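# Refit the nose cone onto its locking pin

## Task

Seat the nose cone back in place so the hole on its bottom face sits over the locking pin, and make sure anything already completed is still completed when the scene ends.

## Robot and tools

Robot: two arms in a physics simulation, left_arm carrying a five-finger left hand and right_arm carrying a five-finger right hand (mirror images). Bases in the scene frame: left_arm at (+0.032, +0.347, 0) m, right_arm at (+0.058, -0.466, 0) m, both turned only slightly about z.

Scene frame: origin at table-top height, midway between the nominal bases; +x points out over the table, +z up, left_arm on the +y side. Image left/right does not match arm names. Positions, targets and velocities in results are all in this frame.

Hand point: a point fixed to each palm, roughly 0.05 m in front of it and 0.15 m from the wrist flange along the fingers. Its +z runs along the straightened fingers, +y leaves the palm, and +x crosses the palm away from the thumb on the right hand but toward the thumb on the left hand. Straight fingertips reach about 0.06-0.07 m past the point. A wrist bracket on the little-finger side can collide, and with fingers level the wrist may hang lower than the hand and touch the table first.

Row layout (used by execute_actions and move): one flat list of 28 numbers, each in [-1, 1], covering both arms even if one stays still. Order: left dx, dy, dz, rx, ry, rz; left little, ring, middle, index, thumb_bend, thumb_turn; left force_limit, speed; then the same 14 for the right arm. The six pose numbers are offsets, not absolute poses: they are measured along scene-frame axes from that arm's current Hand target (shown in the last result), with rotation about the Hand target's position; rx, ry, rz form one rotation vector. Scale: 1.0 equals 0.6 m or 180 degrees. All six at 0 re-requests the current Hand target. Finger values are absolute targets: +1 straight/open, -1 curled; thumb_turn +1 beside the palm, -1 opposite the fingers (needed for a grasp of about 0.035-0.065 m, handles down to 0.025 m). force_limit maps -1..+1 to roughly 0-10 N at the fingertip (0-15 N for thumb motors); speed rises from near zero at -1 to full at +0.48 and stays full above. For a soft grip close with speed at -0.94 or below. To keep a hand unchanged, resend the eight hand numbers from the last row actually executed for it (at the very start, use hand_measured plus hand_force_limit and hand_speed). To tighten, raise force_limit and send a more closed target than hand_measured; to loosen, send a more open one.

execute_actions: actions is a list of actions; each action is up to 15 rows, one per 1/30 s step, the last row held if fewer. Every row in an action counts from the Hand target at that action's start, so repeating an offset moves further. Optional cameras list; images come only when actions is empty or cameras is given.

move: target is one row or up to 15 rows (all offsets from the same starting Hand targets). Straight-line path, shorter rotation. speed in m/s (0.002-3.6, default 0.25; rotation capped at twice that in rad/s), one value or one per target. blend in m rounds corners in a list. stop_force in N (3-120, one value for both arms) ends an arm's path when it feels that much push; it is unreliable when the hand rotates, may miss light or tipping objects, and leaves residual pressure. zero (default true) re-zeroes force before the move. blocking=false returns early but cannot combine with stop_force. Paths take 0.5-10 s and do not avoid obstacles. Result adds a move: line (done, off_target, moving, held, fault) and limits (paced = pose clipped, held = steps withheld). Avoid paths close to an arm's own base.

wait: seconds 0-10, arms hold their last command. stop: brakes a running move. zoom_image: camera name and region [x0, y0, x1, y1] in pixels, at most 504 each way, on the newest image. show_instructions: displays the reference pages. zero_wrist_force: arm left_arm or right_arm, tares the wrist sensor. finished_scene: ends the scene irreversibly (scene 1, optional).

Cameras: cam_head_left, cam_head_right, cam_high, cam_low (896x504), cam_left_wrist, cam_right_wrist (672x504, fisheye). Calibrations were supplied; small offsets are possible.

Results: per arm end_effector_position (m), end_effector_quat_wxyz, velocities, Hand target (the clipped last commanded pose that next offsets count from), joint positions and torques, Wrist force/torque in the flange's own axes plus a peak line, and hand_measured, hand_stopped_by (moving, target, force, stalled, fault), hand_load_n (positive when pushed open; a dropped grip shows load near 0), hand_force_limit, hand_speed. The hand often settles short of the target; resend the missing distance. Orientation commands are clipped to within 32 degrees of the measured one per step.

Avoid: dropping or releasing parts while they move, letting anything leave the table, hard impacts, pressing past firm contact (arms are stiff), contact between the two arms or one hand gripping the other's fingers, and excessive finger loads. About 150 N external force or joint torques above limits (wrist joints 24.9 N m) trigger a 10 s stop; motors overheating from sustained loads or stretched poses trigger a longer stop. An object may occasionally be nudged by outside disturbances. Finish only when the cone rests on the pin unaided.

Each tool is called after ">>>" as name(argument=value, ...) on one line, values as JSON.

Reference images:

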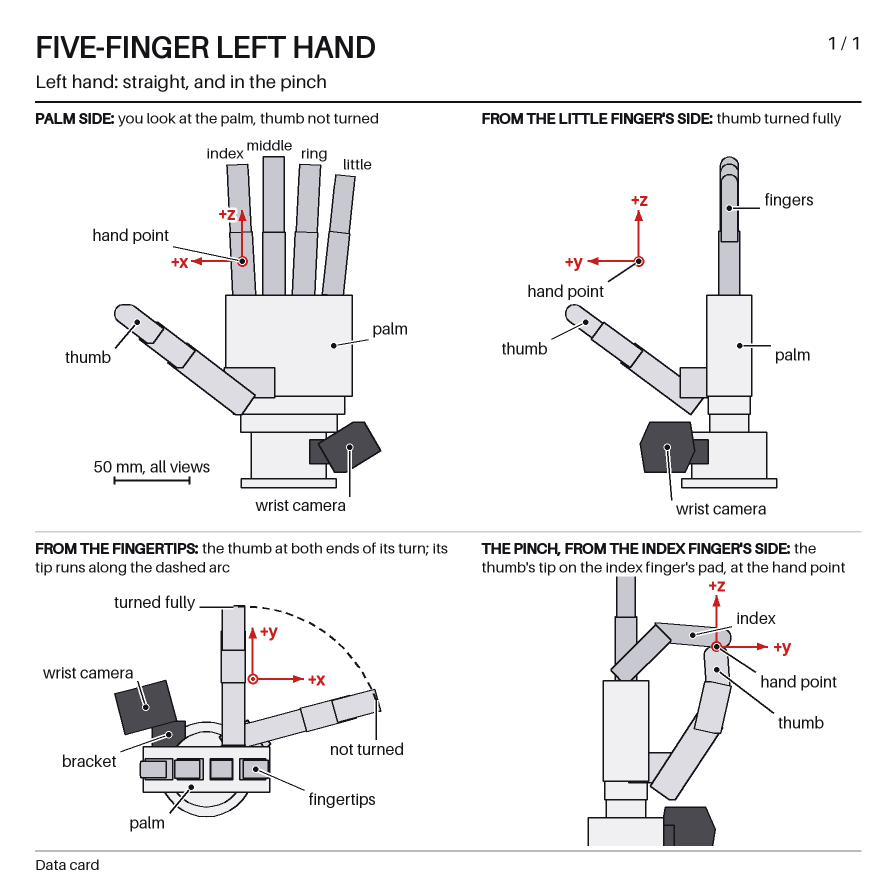

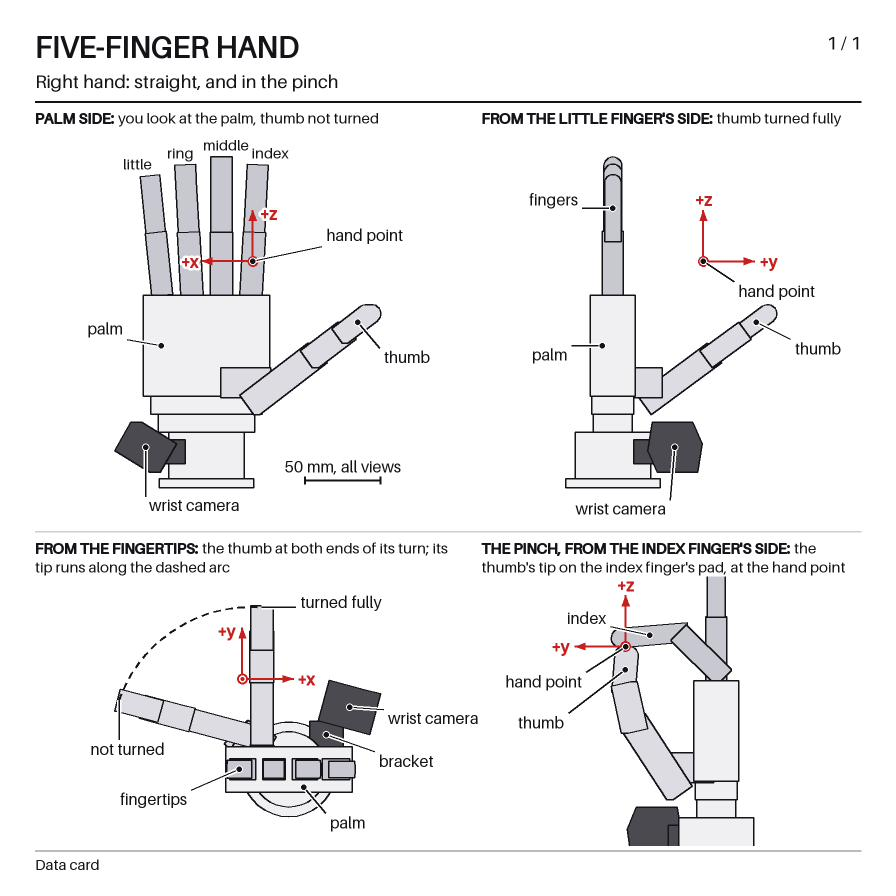

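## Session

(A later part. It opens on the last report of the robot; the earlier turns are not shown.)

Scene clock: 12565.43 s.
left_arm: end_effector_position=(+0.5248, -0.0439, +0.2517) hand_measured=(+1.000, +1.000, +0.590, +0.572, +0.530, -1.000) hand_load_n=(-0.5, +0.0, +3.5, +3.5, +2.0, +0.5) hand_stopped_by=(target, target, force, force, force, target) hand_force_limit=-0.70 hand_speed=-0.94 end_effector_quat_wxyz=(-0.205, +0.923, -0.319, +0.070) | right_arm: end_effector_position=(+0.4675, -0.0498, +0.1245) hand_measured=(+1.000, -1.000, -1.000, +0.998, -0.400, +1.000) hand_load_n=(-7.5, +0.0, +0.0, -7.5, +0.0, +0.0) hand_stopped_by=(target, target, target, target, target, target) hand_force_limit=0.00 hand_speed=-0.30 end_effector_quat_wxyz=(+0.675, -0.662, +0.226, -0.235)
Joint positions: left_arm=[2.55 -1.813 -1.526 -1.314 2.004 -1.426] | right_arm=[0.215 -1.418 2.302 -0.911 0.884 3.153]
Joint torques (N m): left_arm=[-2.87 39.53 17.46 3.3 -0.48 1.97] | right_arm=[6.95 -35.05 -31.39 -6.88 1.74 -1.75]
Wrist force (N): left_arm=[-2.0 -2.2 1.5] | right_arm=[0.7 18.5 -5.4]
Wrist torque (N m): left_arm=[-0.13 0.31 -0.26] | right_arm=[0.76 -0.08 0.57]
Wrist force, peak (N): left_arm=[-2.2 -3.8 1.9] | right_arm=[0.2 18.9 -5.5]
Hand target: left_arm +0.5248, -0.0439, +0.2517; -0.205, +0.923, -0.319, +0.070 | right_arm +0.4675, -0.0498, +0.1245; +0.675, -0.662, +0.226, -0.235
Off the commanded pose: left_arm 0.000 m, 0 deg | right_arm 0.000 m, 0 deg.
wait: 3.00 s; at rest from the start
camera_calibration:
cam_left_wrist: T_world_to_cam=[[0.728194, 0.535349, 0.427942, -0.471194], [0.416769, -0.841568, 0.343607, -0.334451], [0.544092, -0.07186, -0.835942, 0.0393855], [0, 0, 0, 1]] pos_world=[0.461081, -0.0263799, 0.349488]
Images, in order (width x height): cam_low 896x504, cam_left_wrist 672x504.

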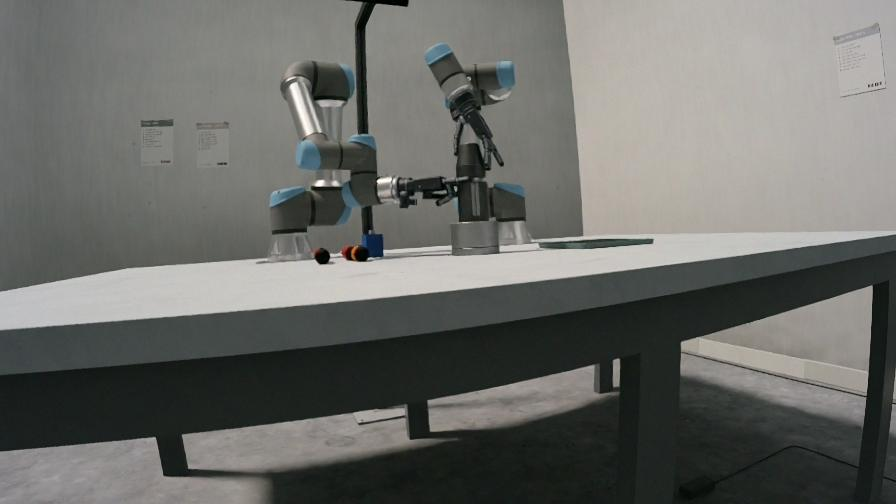

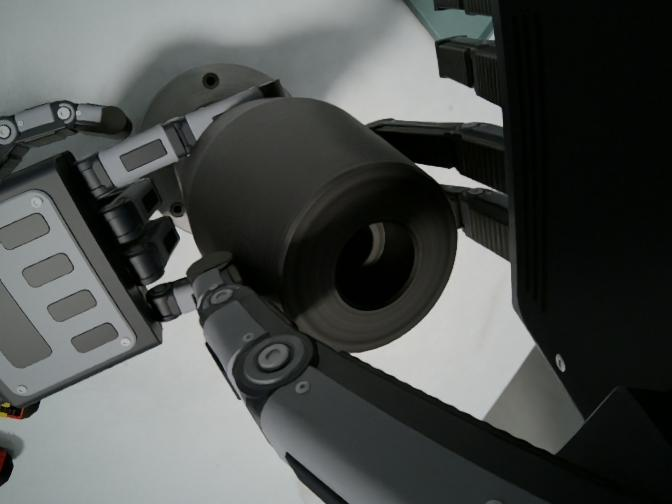

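>>> move(target=[0,0,0,0,0,0,1,1,0.55,0.55,0.2,-1,-0.7,-0.94,-0.00822,-0.0105,0,0,0,0,1,-1,-1,1,-0.4,1,0,-0.3], speed=0.01, stop_force=18, cameras=["cam_left_wrist","cam_low"])

>>> zoom_image(camera="cam_low", region=[410, 110, 530, 230])

Scene clock: 12607.17 s.
left_arm: end_effector_position=(+0.5248, -0.0439, +0.2517) hand_measured=(+1.000, +1.000, +0.590, +0.572, +0.530, -1.000) hand_load_n=(+0.0, +0.0, +1.5, +2.0, +2.5, +0.5) hand_stopped_by=(target, target, force, force, force, target) hand_force_limit=-0.70 hand_speed=-0.94 end_effector_quat_wxyz=(-0.205, +0.923, -0.319, +0.070) | right_arm: end_effector_position=(+0.4626, -0.0561, +0.1245) hand_measured=(+1.000, -1.000, -1.000, +0.998, -0.400, +1.000) hand_load_n=(-7.5, +0.0, +0.0, -9.0, +0.0, +0.0) hand_stopped_by=(target, target, target, target, target, target) hand_force_limit=0.00 hand_speed=-0.30 end_effector_quat_wxyz=(+0.675, -0.662, +0.226, -0.235)
Joint positions: left_arm=[2.55 -1.813 -1.526 -1.314 2.004 -1.426] | right_arm=[0.199 -1.435 2.323 -0.916 0.868 3.154]
Joint torques (N m): left_arm=[-3.36 42.28 18.51 3.04 -0.43 1.96] | right_arm=[-10.38 -35.56 -7.79 -6.35 -1.47 2.29]
Wrist force (N): left_arm=[-2.1 -0.6 -0.9] | right_arm=[1.0 18.4 3.2]
Wrist torque (N m): left_arm=[-0.20 0.25 -0.30] | right_arm=[0.14 -0.30 0.46]
Wrist force, peak (N): left_arm=[-2.1 -2.8 0.7] | right_arm=[0.1 22.0 -3.3]
Hand target: left_arm +0.5248, -0.0439, +0.2517; -0.205, +0.923, -0.319, +0.070 | right_arm +0.4626, -0.0561, +0.1245; +0.675, -0.662, +0.226, -0.235
Off the commanded pose: left_arm 0.000 m, 0 deg | right_arm 0.000 m, 0 deg.
move: done
camera_calibration:
cam_left_wrist: T_world_to_cam=[[0.728194, 0.535349, 0.427942, -0.471194], [0.416769, -0.841568, 0.343607, -0.334451], [0.544092, -0.07186, -0.835942, 0.0393855], [0, 0, 0, 1]] pos_world=[0.461081, -0.0263799, 0.349488]
Images, in order (width x height): cam_low 896x504, cam_left_wrist 672x504.

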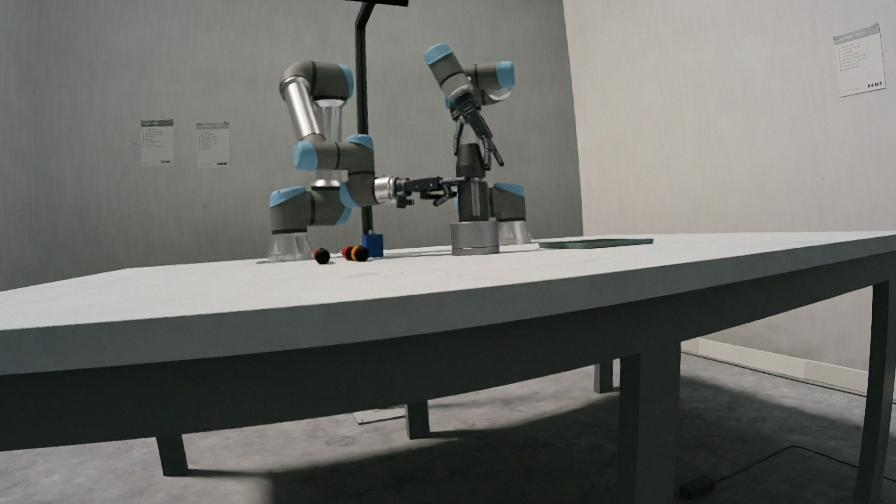

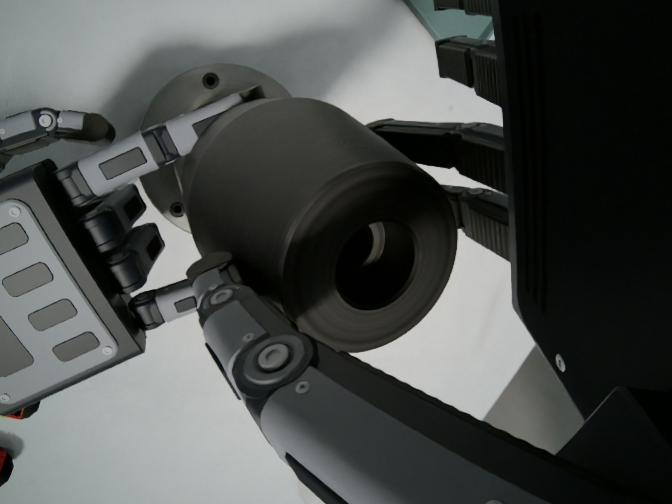

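Scaled by 4.200 from the camera's 896x504 image, which has a finer 1280x720 frame.

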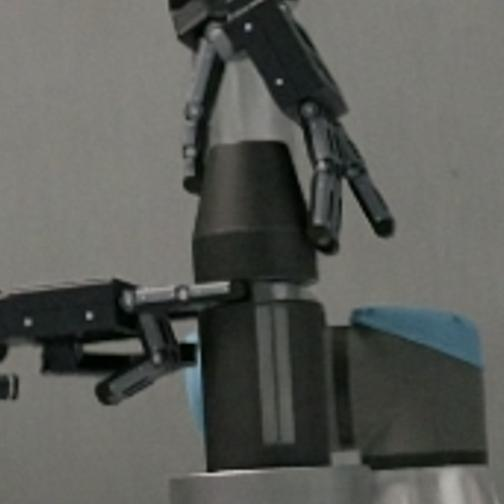

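>>> move(target=[0,0,0,0,0,0,1,1,0.55,0.55,0.2,-1,-0.7,-0.94,-0.00617,-0.00787,0,0,0,0,1,-1,-1,1,-0.4,1,0,-0.3], speed=0.01, stop_force=18, cameras=["cam_left_wrist","cam_low"])

>>> zoom_image(camera="cam_low", region=[410, 110, 530, 230])

Scene clock: 12617.13 s.
left_arm: end_effector_position=(+0.5248, -0.0439, +0.2517) hand_measured=(+1.000, +1.000, +0.590, +0.572, +0.530, -1.000) hand_load_n=(+0.0, +0.0, +1.5, +1.5, +2.5, +0.5) hand_stopped_by=(target, target, force, force, force, target) hand_force_limit=-0.70 hand_speed=-0.94 end_effector_quat_wxyz=(-0.205, +0.923, -0.319, +0.070) | right_arm: end_effector_position=(+0.4589, -0.0609, +0.1245) hand_measured=(+1.000, -1.000, -1.000, +0.998, -0.400, +1.000) hand_load_n=(-7.0, +0.0, +0.0, -9.0, +0.5, +0.0) hand_stopped_by=(target, target, target, target, target, target) hand_force_limit=0.00 hand_speed=-0.30 end_effector_quat_wxyz=(+0.675, -0.662, +0.226, -0.235)
Joint positions: left_arm=[2.55 -1.813 -1.526 -1.314 2.004 -1.426] | right_arm=[0.186 -1.448 2.339 -0.919 0.855 3.154]
Joint torques (N m): left_arm=[-2.78 42.67 17.91 2.72 -0.48 1.91] | right_arm=[-9.97 -34.23 -8.21 -6.31 -1.64 2.13]
Wrist force (N): left_arm=[-1.8 -0.6 -0.9] | right_arm=[1.0 17.4 2.4]
Wrist torque (N m): left_arm=[-0.24 0.22 -0.27] | right_arm=[0.21 -0.29 0.42]
Wrist force, peak (N): left_arm=[-2.1 -0.7 -1.3] | right_arm=[1.3 18.8 3.2]
Hand target: left_arm +0.5248, -0.0439, +0.2517; -0.205, +0.923, -0.319, +0.070 | right_arm +0.4589, -0.0609, +0.1245; +0.675, -0.662, +0.226, -0.235
Off the commanded pose: left_arm 0.000 m, 0 deg | right_arm 0.000 m, 0 deg.
move: done
camera_calibration:
cam_left_wrist: T_world_to_cam=[[0.728194, 0.535349, 0.427942, -0.471194], [0.416769, -0.841568, 0.343607, -0.334451], [0.544092, -0.07186, -0.835942, 0.0393855], [0, 0, 0, 1]] pos_world=[0.461081, -0.0263799, 0.349488]
Images, in order (width x height): cam_low 896x504, cam_left_wrist 672x504.

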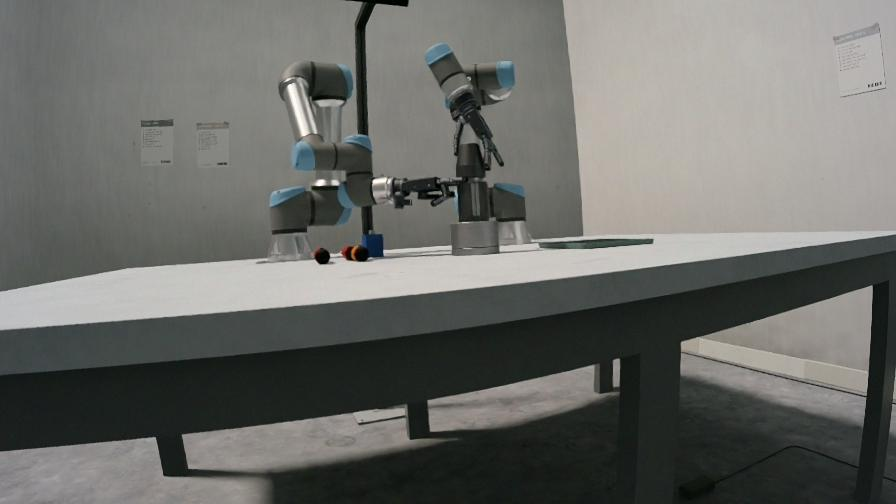

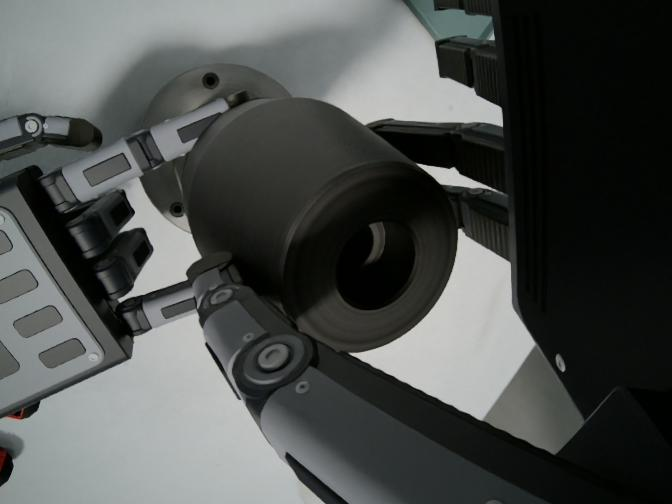

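Scaled by 4.200 from the camera's 896x504 image, which has a finer 1280x720 frame.

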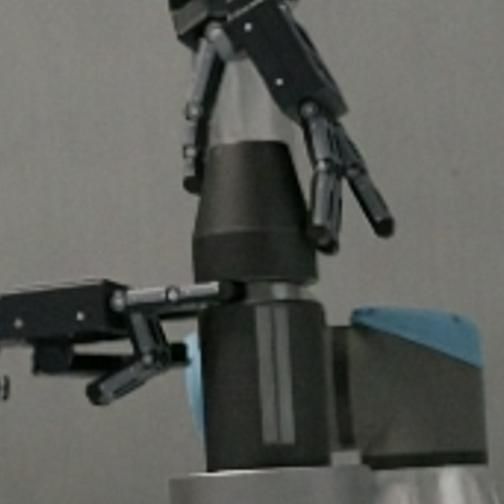

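>>> move(target=[0,0,0,0,0,0,1,1,0.55,0.55,0.2,-1,-0.7,-0.94,-0.00822,-0.0105,0,0,0,0,1,-1,-1,1,-0.4,1,0,-0.3], speed=0.01, stop_force=18, cameras=["cam_left_wrist","cam_low"])

>>> zoom_image(camera="cam_low", region=[410, 110, 530, 230])

Scene clock: 12626.53 s.
left_arm: end_effector_position=(+0.5248, -0.0439, +0.2517) hand_measured=(+1.000, +1.000, +0.590, +0.572, +0.530, -1.000) hand_load_n=(+0.0, +0.0, +1.0, +1.5, +2.0, +0.5) hand_stopped_by=(target, target, force, force, force, target) hand_force_limit=-0.70 hand_speed=-0.94 end_effector_quat_wxyz=(-0.205, +0.923, -0.319, +0.070) | right_arm: end_effector_position=(+0.4540, -0.0672, +0.1245) hand_measured=(+1.000, -1.000, -1.000, +0.998, -0.400, +1.000) hand_load_n=(-6.0, +0.0, +0.0, -8.0, +0.0, +0.0) hand_stopped_by=(target, target, target, target, target, target) hand_force_limit=0.00 hand_speed=-0.30 end_effector_quat_wxyz=(+0.675, -0.662, +0.226, -0.235)
Joint positions: left_arm=[2.55 -1.813 -1.526 -1.314 2.004 -1.426] | right_arm=[0.168 -1.465 2.36 -0.923 0.837 3.155]
Joint torques (N m): left_arm=[-2.42 42.17 20.39 2.4 -0.47 1.88] | right_arm=[-10.09 -31.94 -6.8 -5.87 -1.56 2.25]
Wrist force (N): left_arm=[-1.8 -0.2 -1.0] | right_arm=[1.3 14.7 1.8]
Wrist torque (N m): left_arm=[-0.24 0.26 -0.29] | right_arm=[0.22 -0.29 0.35]
Wrist force, peak (N): left_arm=[-2.0 -0.5 -1.4] | right_arm=[1.3 17.7 2.4]
Hand target: left_arm +0.5248, -0.0439, +0.2517; -0.205, +0.923, -0.319, +0.070 | right_arm +0.4540, -0.0672, +0.1245; +0.675, -0.662, +0.226, -0.235
Off the commanded pose: left_arm 0.000 m, 0 deg | right_arm 0.000 m, 0 deg.
move: done
camera_calibration:
cam_left_wrist: T_world_to_cam=[[0.728194, 0.535349, 0.427942, -0.471194], [0.416769, -0.841568, 0.343607, -0.334451], [0.544092, -0.07186, -0.835942, 0.0393855], [0, 0, 0, 1]] pos_world=[0.461081, -0.0263799, 0.349488]
Images, in order (width x height): cam_low 896x504, cam_left_wrist 672x504.

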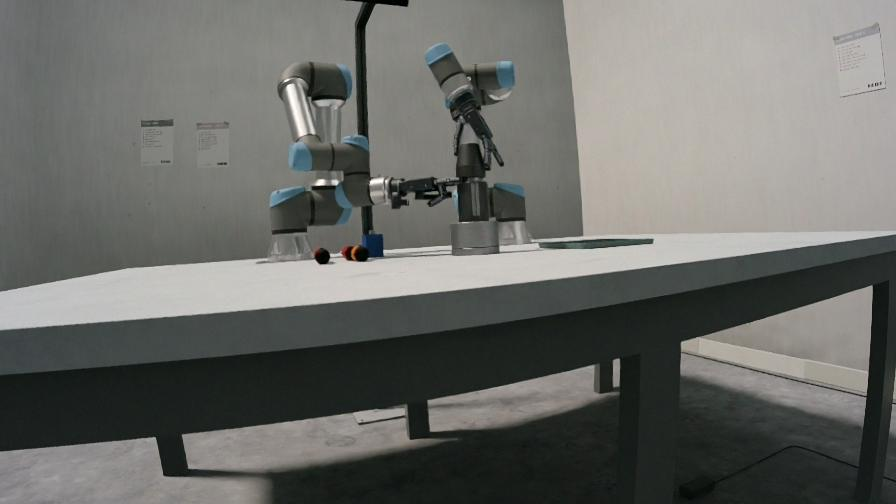

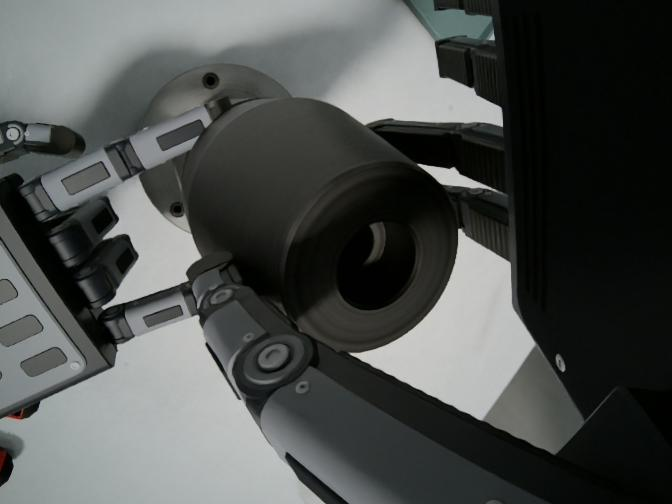

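Scaled by 4.200 from the camera's 896x504 image, which has a finer 1280x720 frame.

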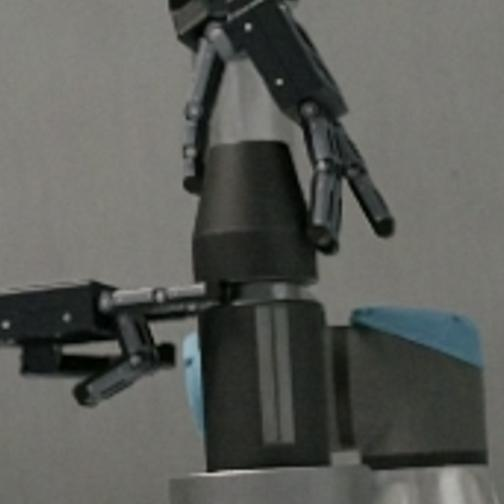

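>>> move(target=[0,0,0,0,0,0,1,1,0.55,0.55,0.2,-1,-0.7,-0.94,-0.00822,-0.0105,0,0,0,0,1,-1,-1,1,-0.4,1,0,-0.3], speed=0.01, stop_force=18, cameras=["cam_left_wrist","cam_low"])

>>> zoom_image(camera="cam_low", region=[410, 110, 530, 230])

Scene clock: 12634.70 s.
left_arm: end_effector_position=(+0.5248, -0.0439, +0.2517) hand_measured=(+1.000, +1.000, +0.590, +0.572, +0.530, -1.000) hand_load_n=(+0.0, +0.0, +1.0, +1.5, +2.0, +0.5) hand_stopped_by=(target, target, force, force, force, target) hand_force_limit=-0.70 hand_speed=-0.94 end_effector_quat_wxyz=(-0.205, +0.923, -0.319, +0.070) | right_arm: end_effector_position=(+0.4490, -0.0735, +0.1245) hand_measured=(+1.000, -1.000, -1.000, +0.998, -0.400, +1.000) hand_load_n=(-0.5, +0.0, +0.0, -9.0, +0.0, +0.0) hand_stopped_by=(target, target, target, target, target, target) hand_force_limit=0.00 hand_speed=-0.30 end_effector_quat_wxyz=(+0.675, -0.662, +0.226, -0.235)
Joint positions: left_arm=[2.55 -1.813 -1.526 -1.314 2.004 -1.426] | right_arm=[0.15 -1.483 2.38 -0.926 0.819 3.155]
Joint torques (N m): left_arm=[-3.46 42.51 19.84 2.2 -0.26 1.91] | right_arm=[-9.51 -29.15 -5.98 -4.96 -1.68 2.24]
Wrist force (N): left_arm=[-1.5 -0.1 -1.0] | right_arm=[1.3 9.7 0.7]
Wrist torque (N m): left_arm=[-0.23 0.21 -0.28] | right_arm=[0.33 -0.15 0.03]
Wrist force, peak (N): left_arm=[-2.0 -0.1 -1.0] | right_arm=[1.4 15.4 2.3]
Hand target: left_arm +0.5248, -0.0439, +0.2517; -0.205, +0.923, -0.319, +0.070 | right_arm +0.4490, -0.0735, +0.1245; +0.675, -0.662, +0.226, -0.235
Off the commanded pose: left_arm 0.000 m, 0 deg | right_arm 0.000 m, 0 deg.
move: done
camera_calibration:
cam_left_wrist: T_world_to_cam=[[0.728194, 0.535349, 0.427942, -0.471194], [0.416769, -0.841568, 0.343607, -0.334451], [0.544092, -0.07186, -0.835942, 0.0393855], [0, 0, 0, 1]] pos_world=[0.461081, -0.0263799, 0.349488]
Images, in order (width x height): cam_low 896x504, cam_left_wrist 672x504.

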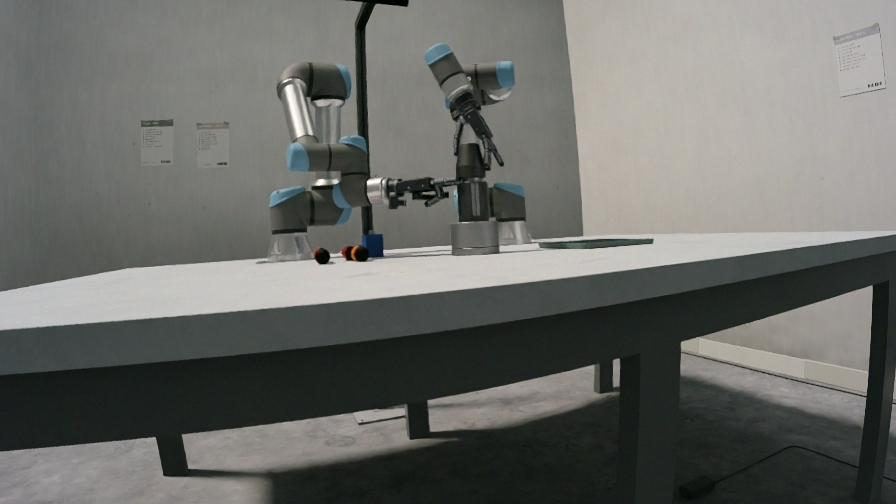

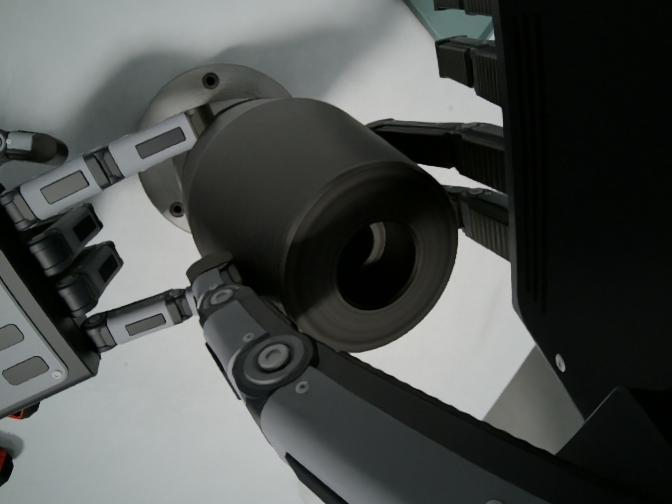

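Scaled by 4.200 from the camera's 896x504 image, which has a finer 1280x720 frame.

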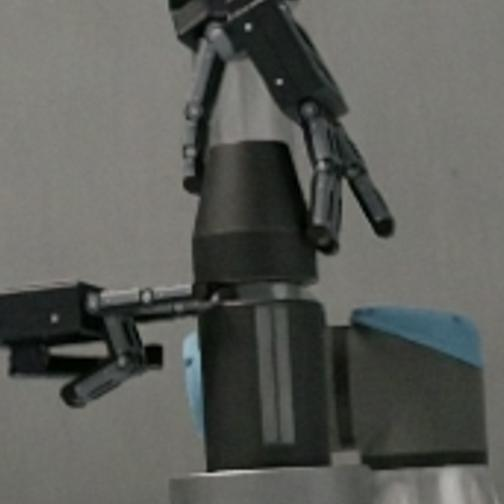

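>>> move(target=[0,0,0,0,0,0,1,1,0.55,0.55,0.2,-1,-0.7,-0.94,-0.00822,-0.0105,0,0,0,0,1,-1,-1,1,-0.4,1,0,-0.3], speed=0.01, stop_force=18, cameras=["cam_left_wrist","cam_low"])

>>> zoom_image(camera="cam_low", region=[410, 110, 530, 230])

Scene clock: 12643.73 s.
left_arm: end_effector_position=(+0.5248, -0.0439, +0.2517) hand_measured=(+1.000, +1.000, +0.590, +0.572, +0.530, -1.000) hand_load_n=(+0.0, +0.0, +1.0, +1.5, +2.5, +0.5) hand_stopped_by=(target, target, force, force, force, target) hand_force_limit=-0.70 hand_speed=-0.94 end_effector_quat_wxyz=(-0.205, +0.923, -0.319, +0.070) | right_arm: end_effector_position=(+0.4441, -0.0798, +0.1245) hand_measured=(+1.000, -1.000, -1.000, +1.000, -0.400, +1.000) hand_load_n=(+0.0, +0.0, +0.0, -2.5, +0.0, +0.0) hand_stopped_by=(target, target, target, target, target, target) hand_force_limit=0.00 hand_speed=-0.30 end_effector_quat_wxyz=(+0.675, -0.662, +0.226, -0.235)
Joint positions: left_arm=[2.55 -1.813 -1.526 -1.314 2.004 -1.426] | right_arm=[0.13 -1.501 2.401 -0.929 0.799 3.156]
Joint torques (N m): left_arm=[-2.54 42.15 21.48 1.9 -0.29 1.8] | right_arm=[-10.52 -25.01 -4.21 -4.11 -1.33 2.26]
Wrist force (N): left_arm=[-2.3 0.7 0.0] | right_arm=[0.4 2.9 -1.7]
Wrist torque (N m): left_arm=[-0.17 0.27 -0.31] | right_arm=[0.54 -0.17 -0.09]
Wrist force, peak (N): left_arm=[-2.3 0.7 0.0] | right_arm=[1.7 10.4 0.8]
Hand target: left_arm +0.5248, -0.0439, +0.2517; -0.205, +0.923, -0.319, +0.070 | right_arm +0.4441, -0.0798, +0.1245; +0.675, -0.662, +0.226, -0.235
Off the commanded pose: left_arm 0.000 m, 0 deg | right_arm 0.000 m, 0 deg.
move: done
camera_calibration:
cam_left_wrist: T_world_to_cam=[[0.728194, 0.535349, 0.427942, -0.471194], [0.416769, -0.841568, 0.343607, -0.334451], [0.544092, -0.07186, -0.835942, 0.0393855], [0, 0, 0, 1]] pos_world=[0.461081, -0.0263799, 0.349488]
Images, in order (width x height): cam_low 896x504, cam_left_wrist 672x504.

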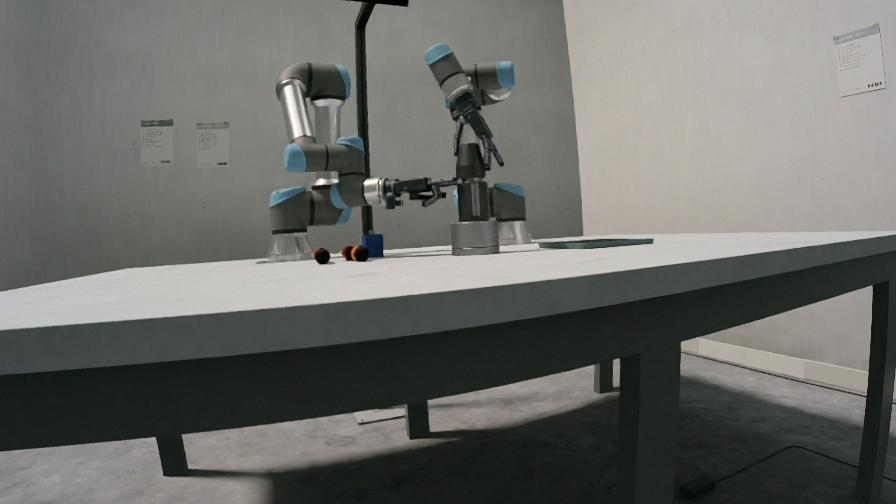

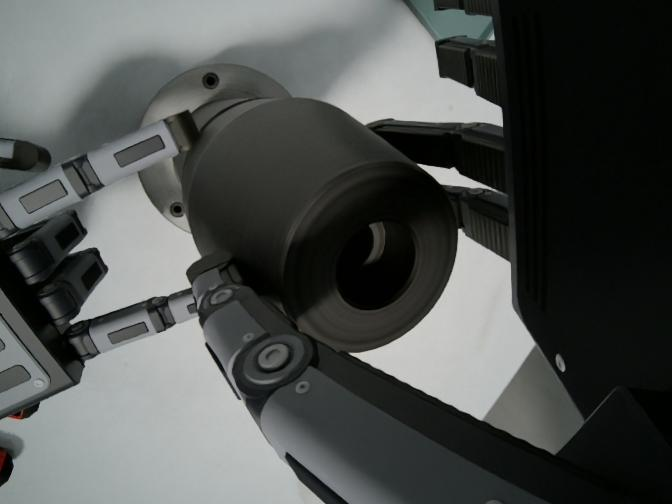

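Scaled by 4.200 from the camera's 896x504 image, which has a finer 1280x720 frame.

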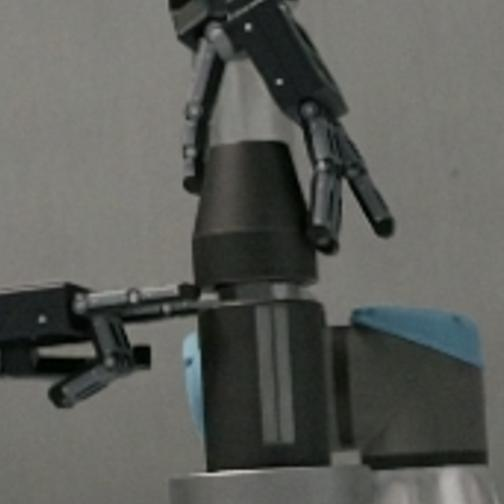

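>>> move(target=[0,0,0,0,0,0,1,1,0.55,0.55,0.2,-1,-0.7,-0.94,-0.01234,-0.01574,0,0,0,0,1,-1,-1,1,-0.4,1,0,-0.3], speed=0.01, stop_force=18, cameras=["cam_left_wrist","cam_low"])

>>> zoom_image(camera="cam_low", region=[410, 110, 530, 230])

Scene clock: 12650.93 s.
left_arm: end_effector_position=(+0.5248, -0.0439, +0.2517) hand_measured=(+1.000, +1.000, +0.590, +0.572, +0.530, -1.000) hand_load_n=(+0.0, +0.0, +1.0, +1.5, +3.0, +0.5) hand_stopped_by=(target, target, force, force, force, target) hand_force_limit=-0.70 hand_speed=-0.94 end_effector_quat_wxyz=(-0.205, +0.923, -0.319, +0.070) | right_arm: end_effector_position=(+0.4367, -0.0892, +0.1245) hand_measured=(+1.000, -1.000, -1.000, +1.000, -0.400, +1.000) hand_load_n=(+0.0, +0.0, +0.0, +0.0, +0.0, +0.0) hand_stopped_by=(target, target, target, target, target, target) hand_force_limit=0.00 hand_speed=-0.30 end_effector_quat_wxyz=(+0.675, -0.662, +0.226, -0.235)
Joint positions: left_arm=[2.55 -1.813 -1.526 -1.314 2.004 -1.426] | right_arm=[0.098 -1.529 2.432 -0.933 0.768 3.158]
Joint torques (N m): left_arm=[-2.42 42.54 22.19 1.78 -0.34 1.86] | right_arm=[-9.36 -23.47 -2.65 -3.66 -1.62 2.16]
Wrist force (N): left_arm=[-1.9 0.6 -0.2] | right_arm=[1.2 0.0 -1.3]
Wrist torque (N m): left_arm=[-0.16 0.27 -0.31] | right_arm=[0.55 -0.19 -0.06]
Wrist force, peak (N): left_arm=[-2.5 0.7 -0.1] | right_arm=[0.4 3.3 -1.6]
Hand target: left_arm +0.5248, -0.0439, +0.2517; -0.205, +0.923, -0.319, +0.070 | right_arm +0.4367, -0.0892, +0.1245; +0.675, -0.662, +0.226, -0.235
Off the commanded pose: left_arm 0.000 m, 0 deg | right_arm 0.000 m, 0 deg.
move: done
camera_calibration:
cam_left_wrist: T_world_to_cam=[[0.728194, 0.535349, 0.427942, -0.471194], [0.416769, -0.841568, 0.343607, -0.334451], [0.544092, -0.07186, -0.835942, 0.0393855], [0, 0, 0, 1]] pos_world=[0.461081, -0.0263799, 0.349488]
Images, in order (width x height): cam_low 896x504, cam_left_wrist 672x504.

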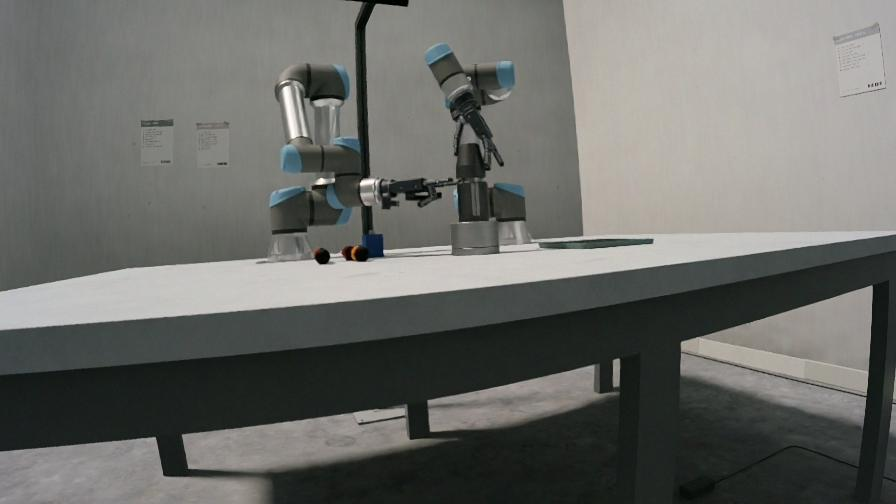

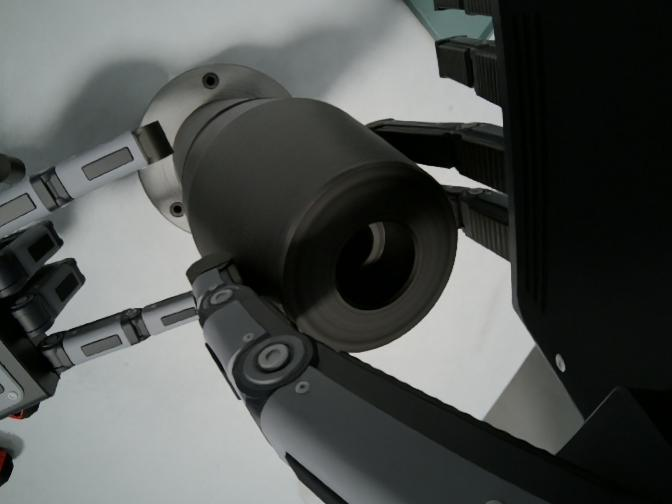

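Scaled by 4.200 from the camera's 896x504 image, which has a finer 1280x720 frame.

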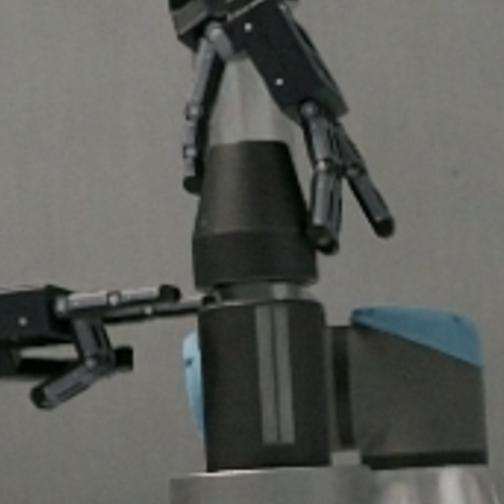

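>>> zoom_image(camera="cam_low", region=[445, 135, 505, 195])

Scaled by 8.400 from the camera's 896x504 image, which has a finer 1280x720 frame.

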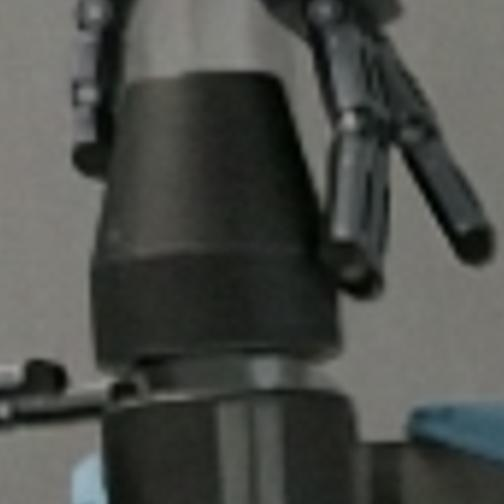

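>>> zoom_image(camera="cam_left_wrist", region=[300, 180, 460, 340])

>>> zoom_image(camera="cam_low", region=[440, 170, 520, 260])

Scaled by 3.150 from the camera's 672x504 image, which has a finer 960x720 frame.

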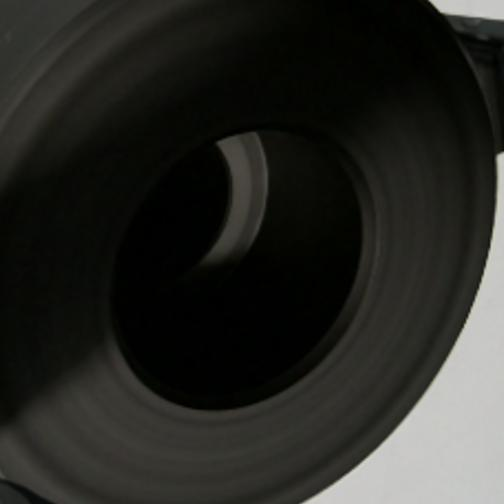

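Scaled by 5.600 from the camera's 896x504 image, which has a finer 1280x720 frame.

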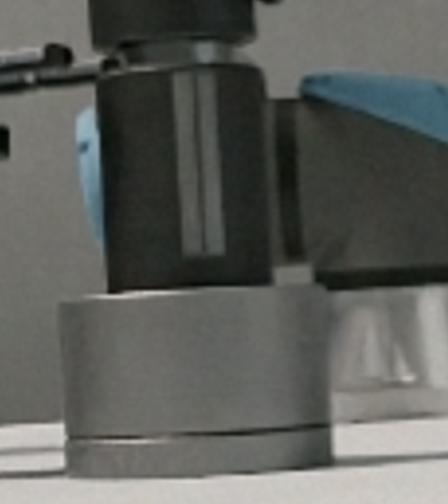

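>>> move(target=[0,0,0,0,0,0,1,1,0.55,0.55,0.2,-1,-0.7,-0.94,-0.07198,-0.09182,0,0,0,0,1,-1,-1,1,-0.4,1,0,-0.3], speed=0.05, cameras=["cam_right_wrist","cam_head_right"])

>>> zoom_image(camera="cam_head_right", region=[380, 220, 460, 310])

Scene clock: 12755.17 s.
left_arm: end_effector_position=(+0.5248, -0.0439, +0.2517) hand_measured=(+1.000, +1.000, +0.590, +0.572, +0.530, -1.000) hand_load_n=(+0.0, +0.0, +1.5, +1.5, +3.0, +0.5) hand_stopped_by=(target, target, force, force, force, target) hand_force_limit=-0.70 hand_speed=-0.94 end_effector_quat_wxyz=(-0.205, +0.923, -0.319, +0.070) | right_arm: end_effector_position=(+0.3935, -0.1442, +0.1245) hand_measured=(+1.000, -1.000, -1.000, +1.000, -0.400, +1.000) hand_load_n=(+0.0, +0.0, +0.0, +0.0, +0.5, +0.0) hand_stopped_by=(target, target, target, target, target, target) hand_force_limit=0.00 hand_speed=-0.30 end_effector_quat_wxyz=(+0.675, -0.662, +0.226, -0.235)
Joint positions: left_arm=[2.55 -1.813 -1.526 -1.314 2.004 -1.426] | right_arm=[-0.15 -1.724 2.608 -0.927 0.52 3.173]
Joint torques (N m): left_arm=[-3.02 41.63 22.52 1.64 -0.16 1.9] | right_arm=[-9.53 -15.31 -3.01 1.74 -1.7 2.13]
Wrist force (N): left_arm=[-1.7 0.6 -0.3] | right_arm=[1.1 0.0 -0.9]
Wrist torque (N m): left_arm=[-0.15 0.21 -0.29] | right_arm=[0.51 -0.17 -0.08]
Wrist force, peak (N): left_arm=[-2.1 0.5 -0.4] | right_arm=[1.5 0.0 -1.4]
Hand target: left_arm +0.5248, -0.0439, +0.2517; -0.205, +0.923, -0.319, +0.070 | right_arm +0.3935, -0.1443, +0.1245; +0.675, -0.662, +0.226, -0.235
Off the commanded pose: left_arm 0.000 m, 0 deg | right_arm 0.000 m, 0 deg.
move: done
camera_calibration:
cam_right_wrist: T_world_to_cam=[[0.272737, -0.104226, -0.956426, 0.00791328], [-0.952747, 0.108936, -0.283559, 0.425794], [0.133744, 0.98857, -0.0695898, 0.216418], [0, 0, 0, 1]] pos_world=[0.374571, -0.259504, 0.143367]
Images, in order (width x height): cam_head_right 896x504, cam_right_wrist 672x504.

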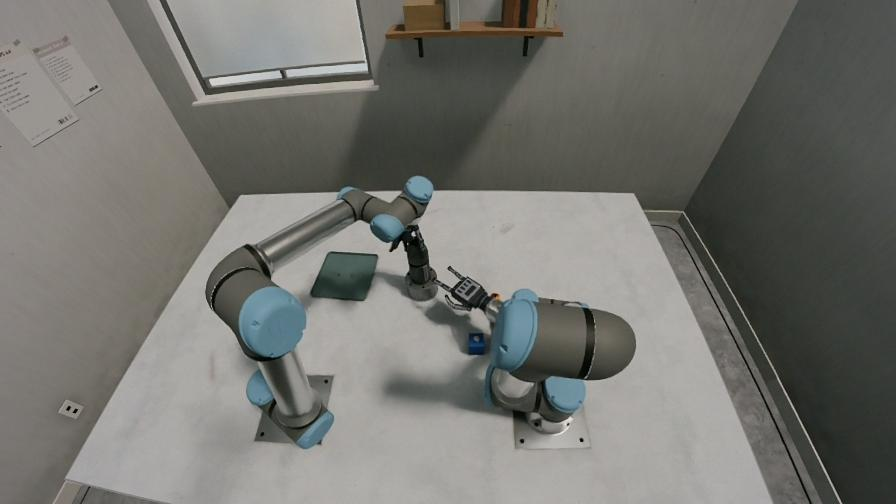

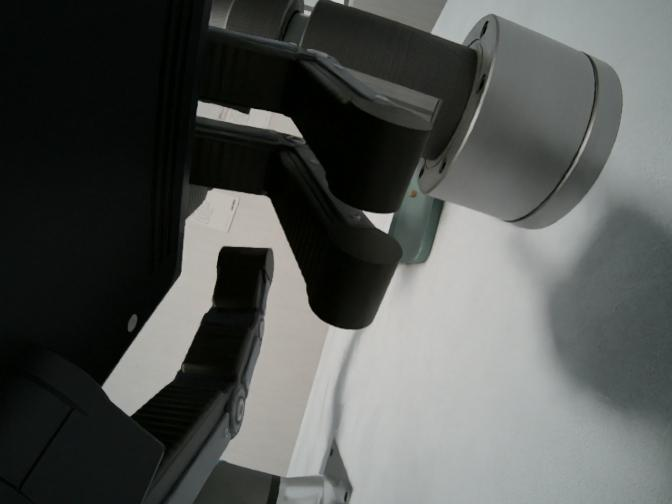

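Scaled by 5.600 from the camera's 896x504 image, which has a finer 1280x720 frame.

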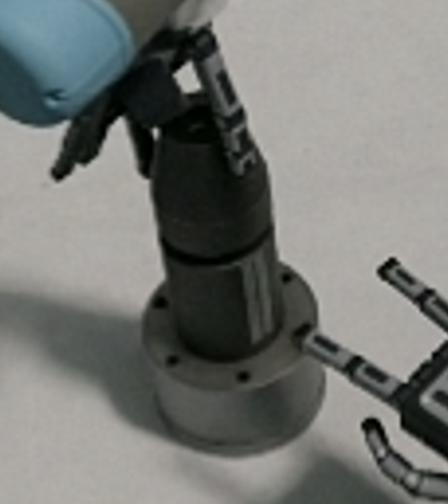

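>>> move(target=[0,0,0,0,0,0,1,1,0.55,0.55,0.2,-1,-0.7,-0.94,0.0053,0.0045,0.0792,0,0,0,1,1,1,1,-0.4,1,0,-0.3], speed=0.05, cameras=["cam_right_wrist"])

Scene clock: 12775.23 s.
left_arm: end_effector_position=(+0.5248, -0.0439, +0.2517) hand_measured=(+1.000, +1.000, +0.590, +0.572, +0.530, -1.000) hand_load_n=(+0.0, +0.0, +1.0, +1.5, +2.5, +0.5) hand_stopped_by=(target, target, force, force, force, target) hand_force_limit=-0.70 hand_speed=-0.94 end_effector_quat_wxyz=(-0.205, +0.923, -0.319, +0.070) | right_arm: end_effector_position=(+0.3967, -0.1416, +0.1720) hand_measured=(+1.000, +1.000, +1.000, +1.000, -0.400, +1.000) hand_load_n=(+0.0, +0.0, +0.0, +0.0, +0.0, +0.0) hand_stopped_by=(target, target, target, target, target, target) hand_force_limit=0.00 hand_speed=-0.30 end_effector_quat_wxyz=(+0.675, -0.662, +0.226, -0.235)
Joint positions: left_arm=[2.55 -1.813 -1.526 -1.314 2.004 -1.426] | right_arm=[-0.134 -1.853 2.524 -0.713 0.536 3.171]
Joint torques (N m): left_arm=[-3.8 42.49 23.39 1.46 -0.27 1.69] | right_arm=[7.15 -10.17 -26.28 1.93 1.92 -2.42]
Wrist force (N): left_arm=[-1.7 0.6 -0.5] | right_arm=[1.0 -0.4 -0.5]
Wrist torque (N m): left_arm=[-0.14 0.22 -0.30] | right_arm=[0.44 -0.16 -0.01]
Wrist force, peak (N): left_arm=[-2.2 0.6 -0.1] | right_arm=[1.1 0.0 -1.7]
Hand target: left_arm +0.5248, -0.0439, +0.2517; -0.205, +0.923, -0.319, +0.070 | right_arm +0.3967, -0.1416, +0.1720; +0.675, -0.662, +0.226, -0.235
Off the commanded pose: left_arm 0.000 m, 0 deg | right_arm 0.000 m, 0 deg.
move: done
camera_calibration:
cam_right_wrist: T_world_to_cam=[[0.272741, -0.104199, -0.956428, 0.0526521], [-0.95276, 0.108842, -0.283552, 0.44198], [0.133646, 0.988583, -0.0695908, 0.216759], [0, 0, 0, 1]] pos_world=[0.377772, -0.256904, 0.190767]
Images, in order (width x height): cam_right_wrist 672x504.

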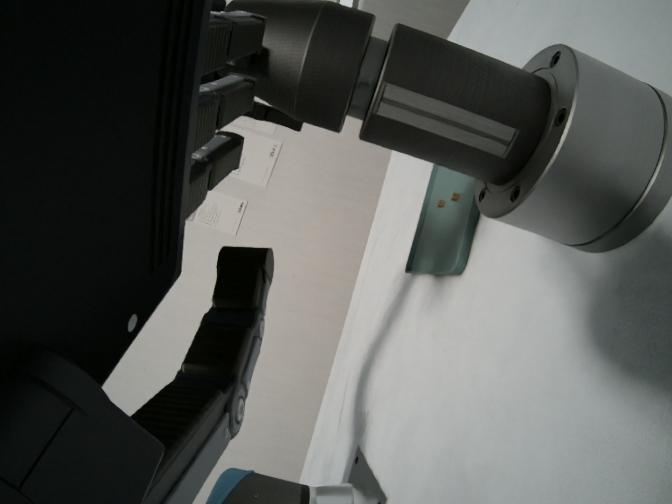

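>>> zoom_image(camera="cam_right_wrist", region=[280, 0, 440, 160])

Scaled by 3.150 from the camera's 672x504 image, which has a finer 960x720 frame.

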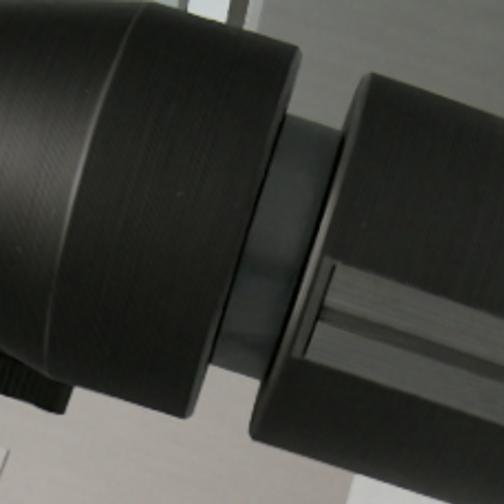

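>>> zoom_image(camera="cam_right_wrist", region=[335, 5, 405, 75])

>>> zoom_image(camera="cam_right_wrist", region=[325, 75, 395, 145])

Scaled by 7.200 from the camera's 672x504 image, which has a finer 960x720 frame.

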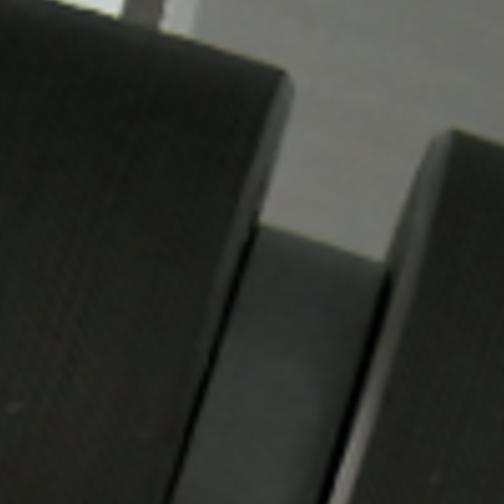

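Scaled by 7.200 from the camera's 672x504 image, which has a finer 960x720 frame.

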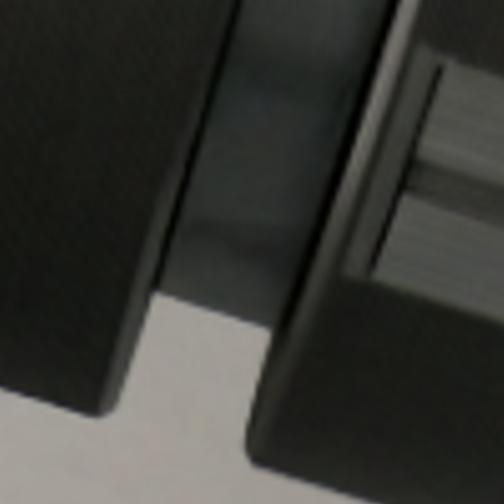

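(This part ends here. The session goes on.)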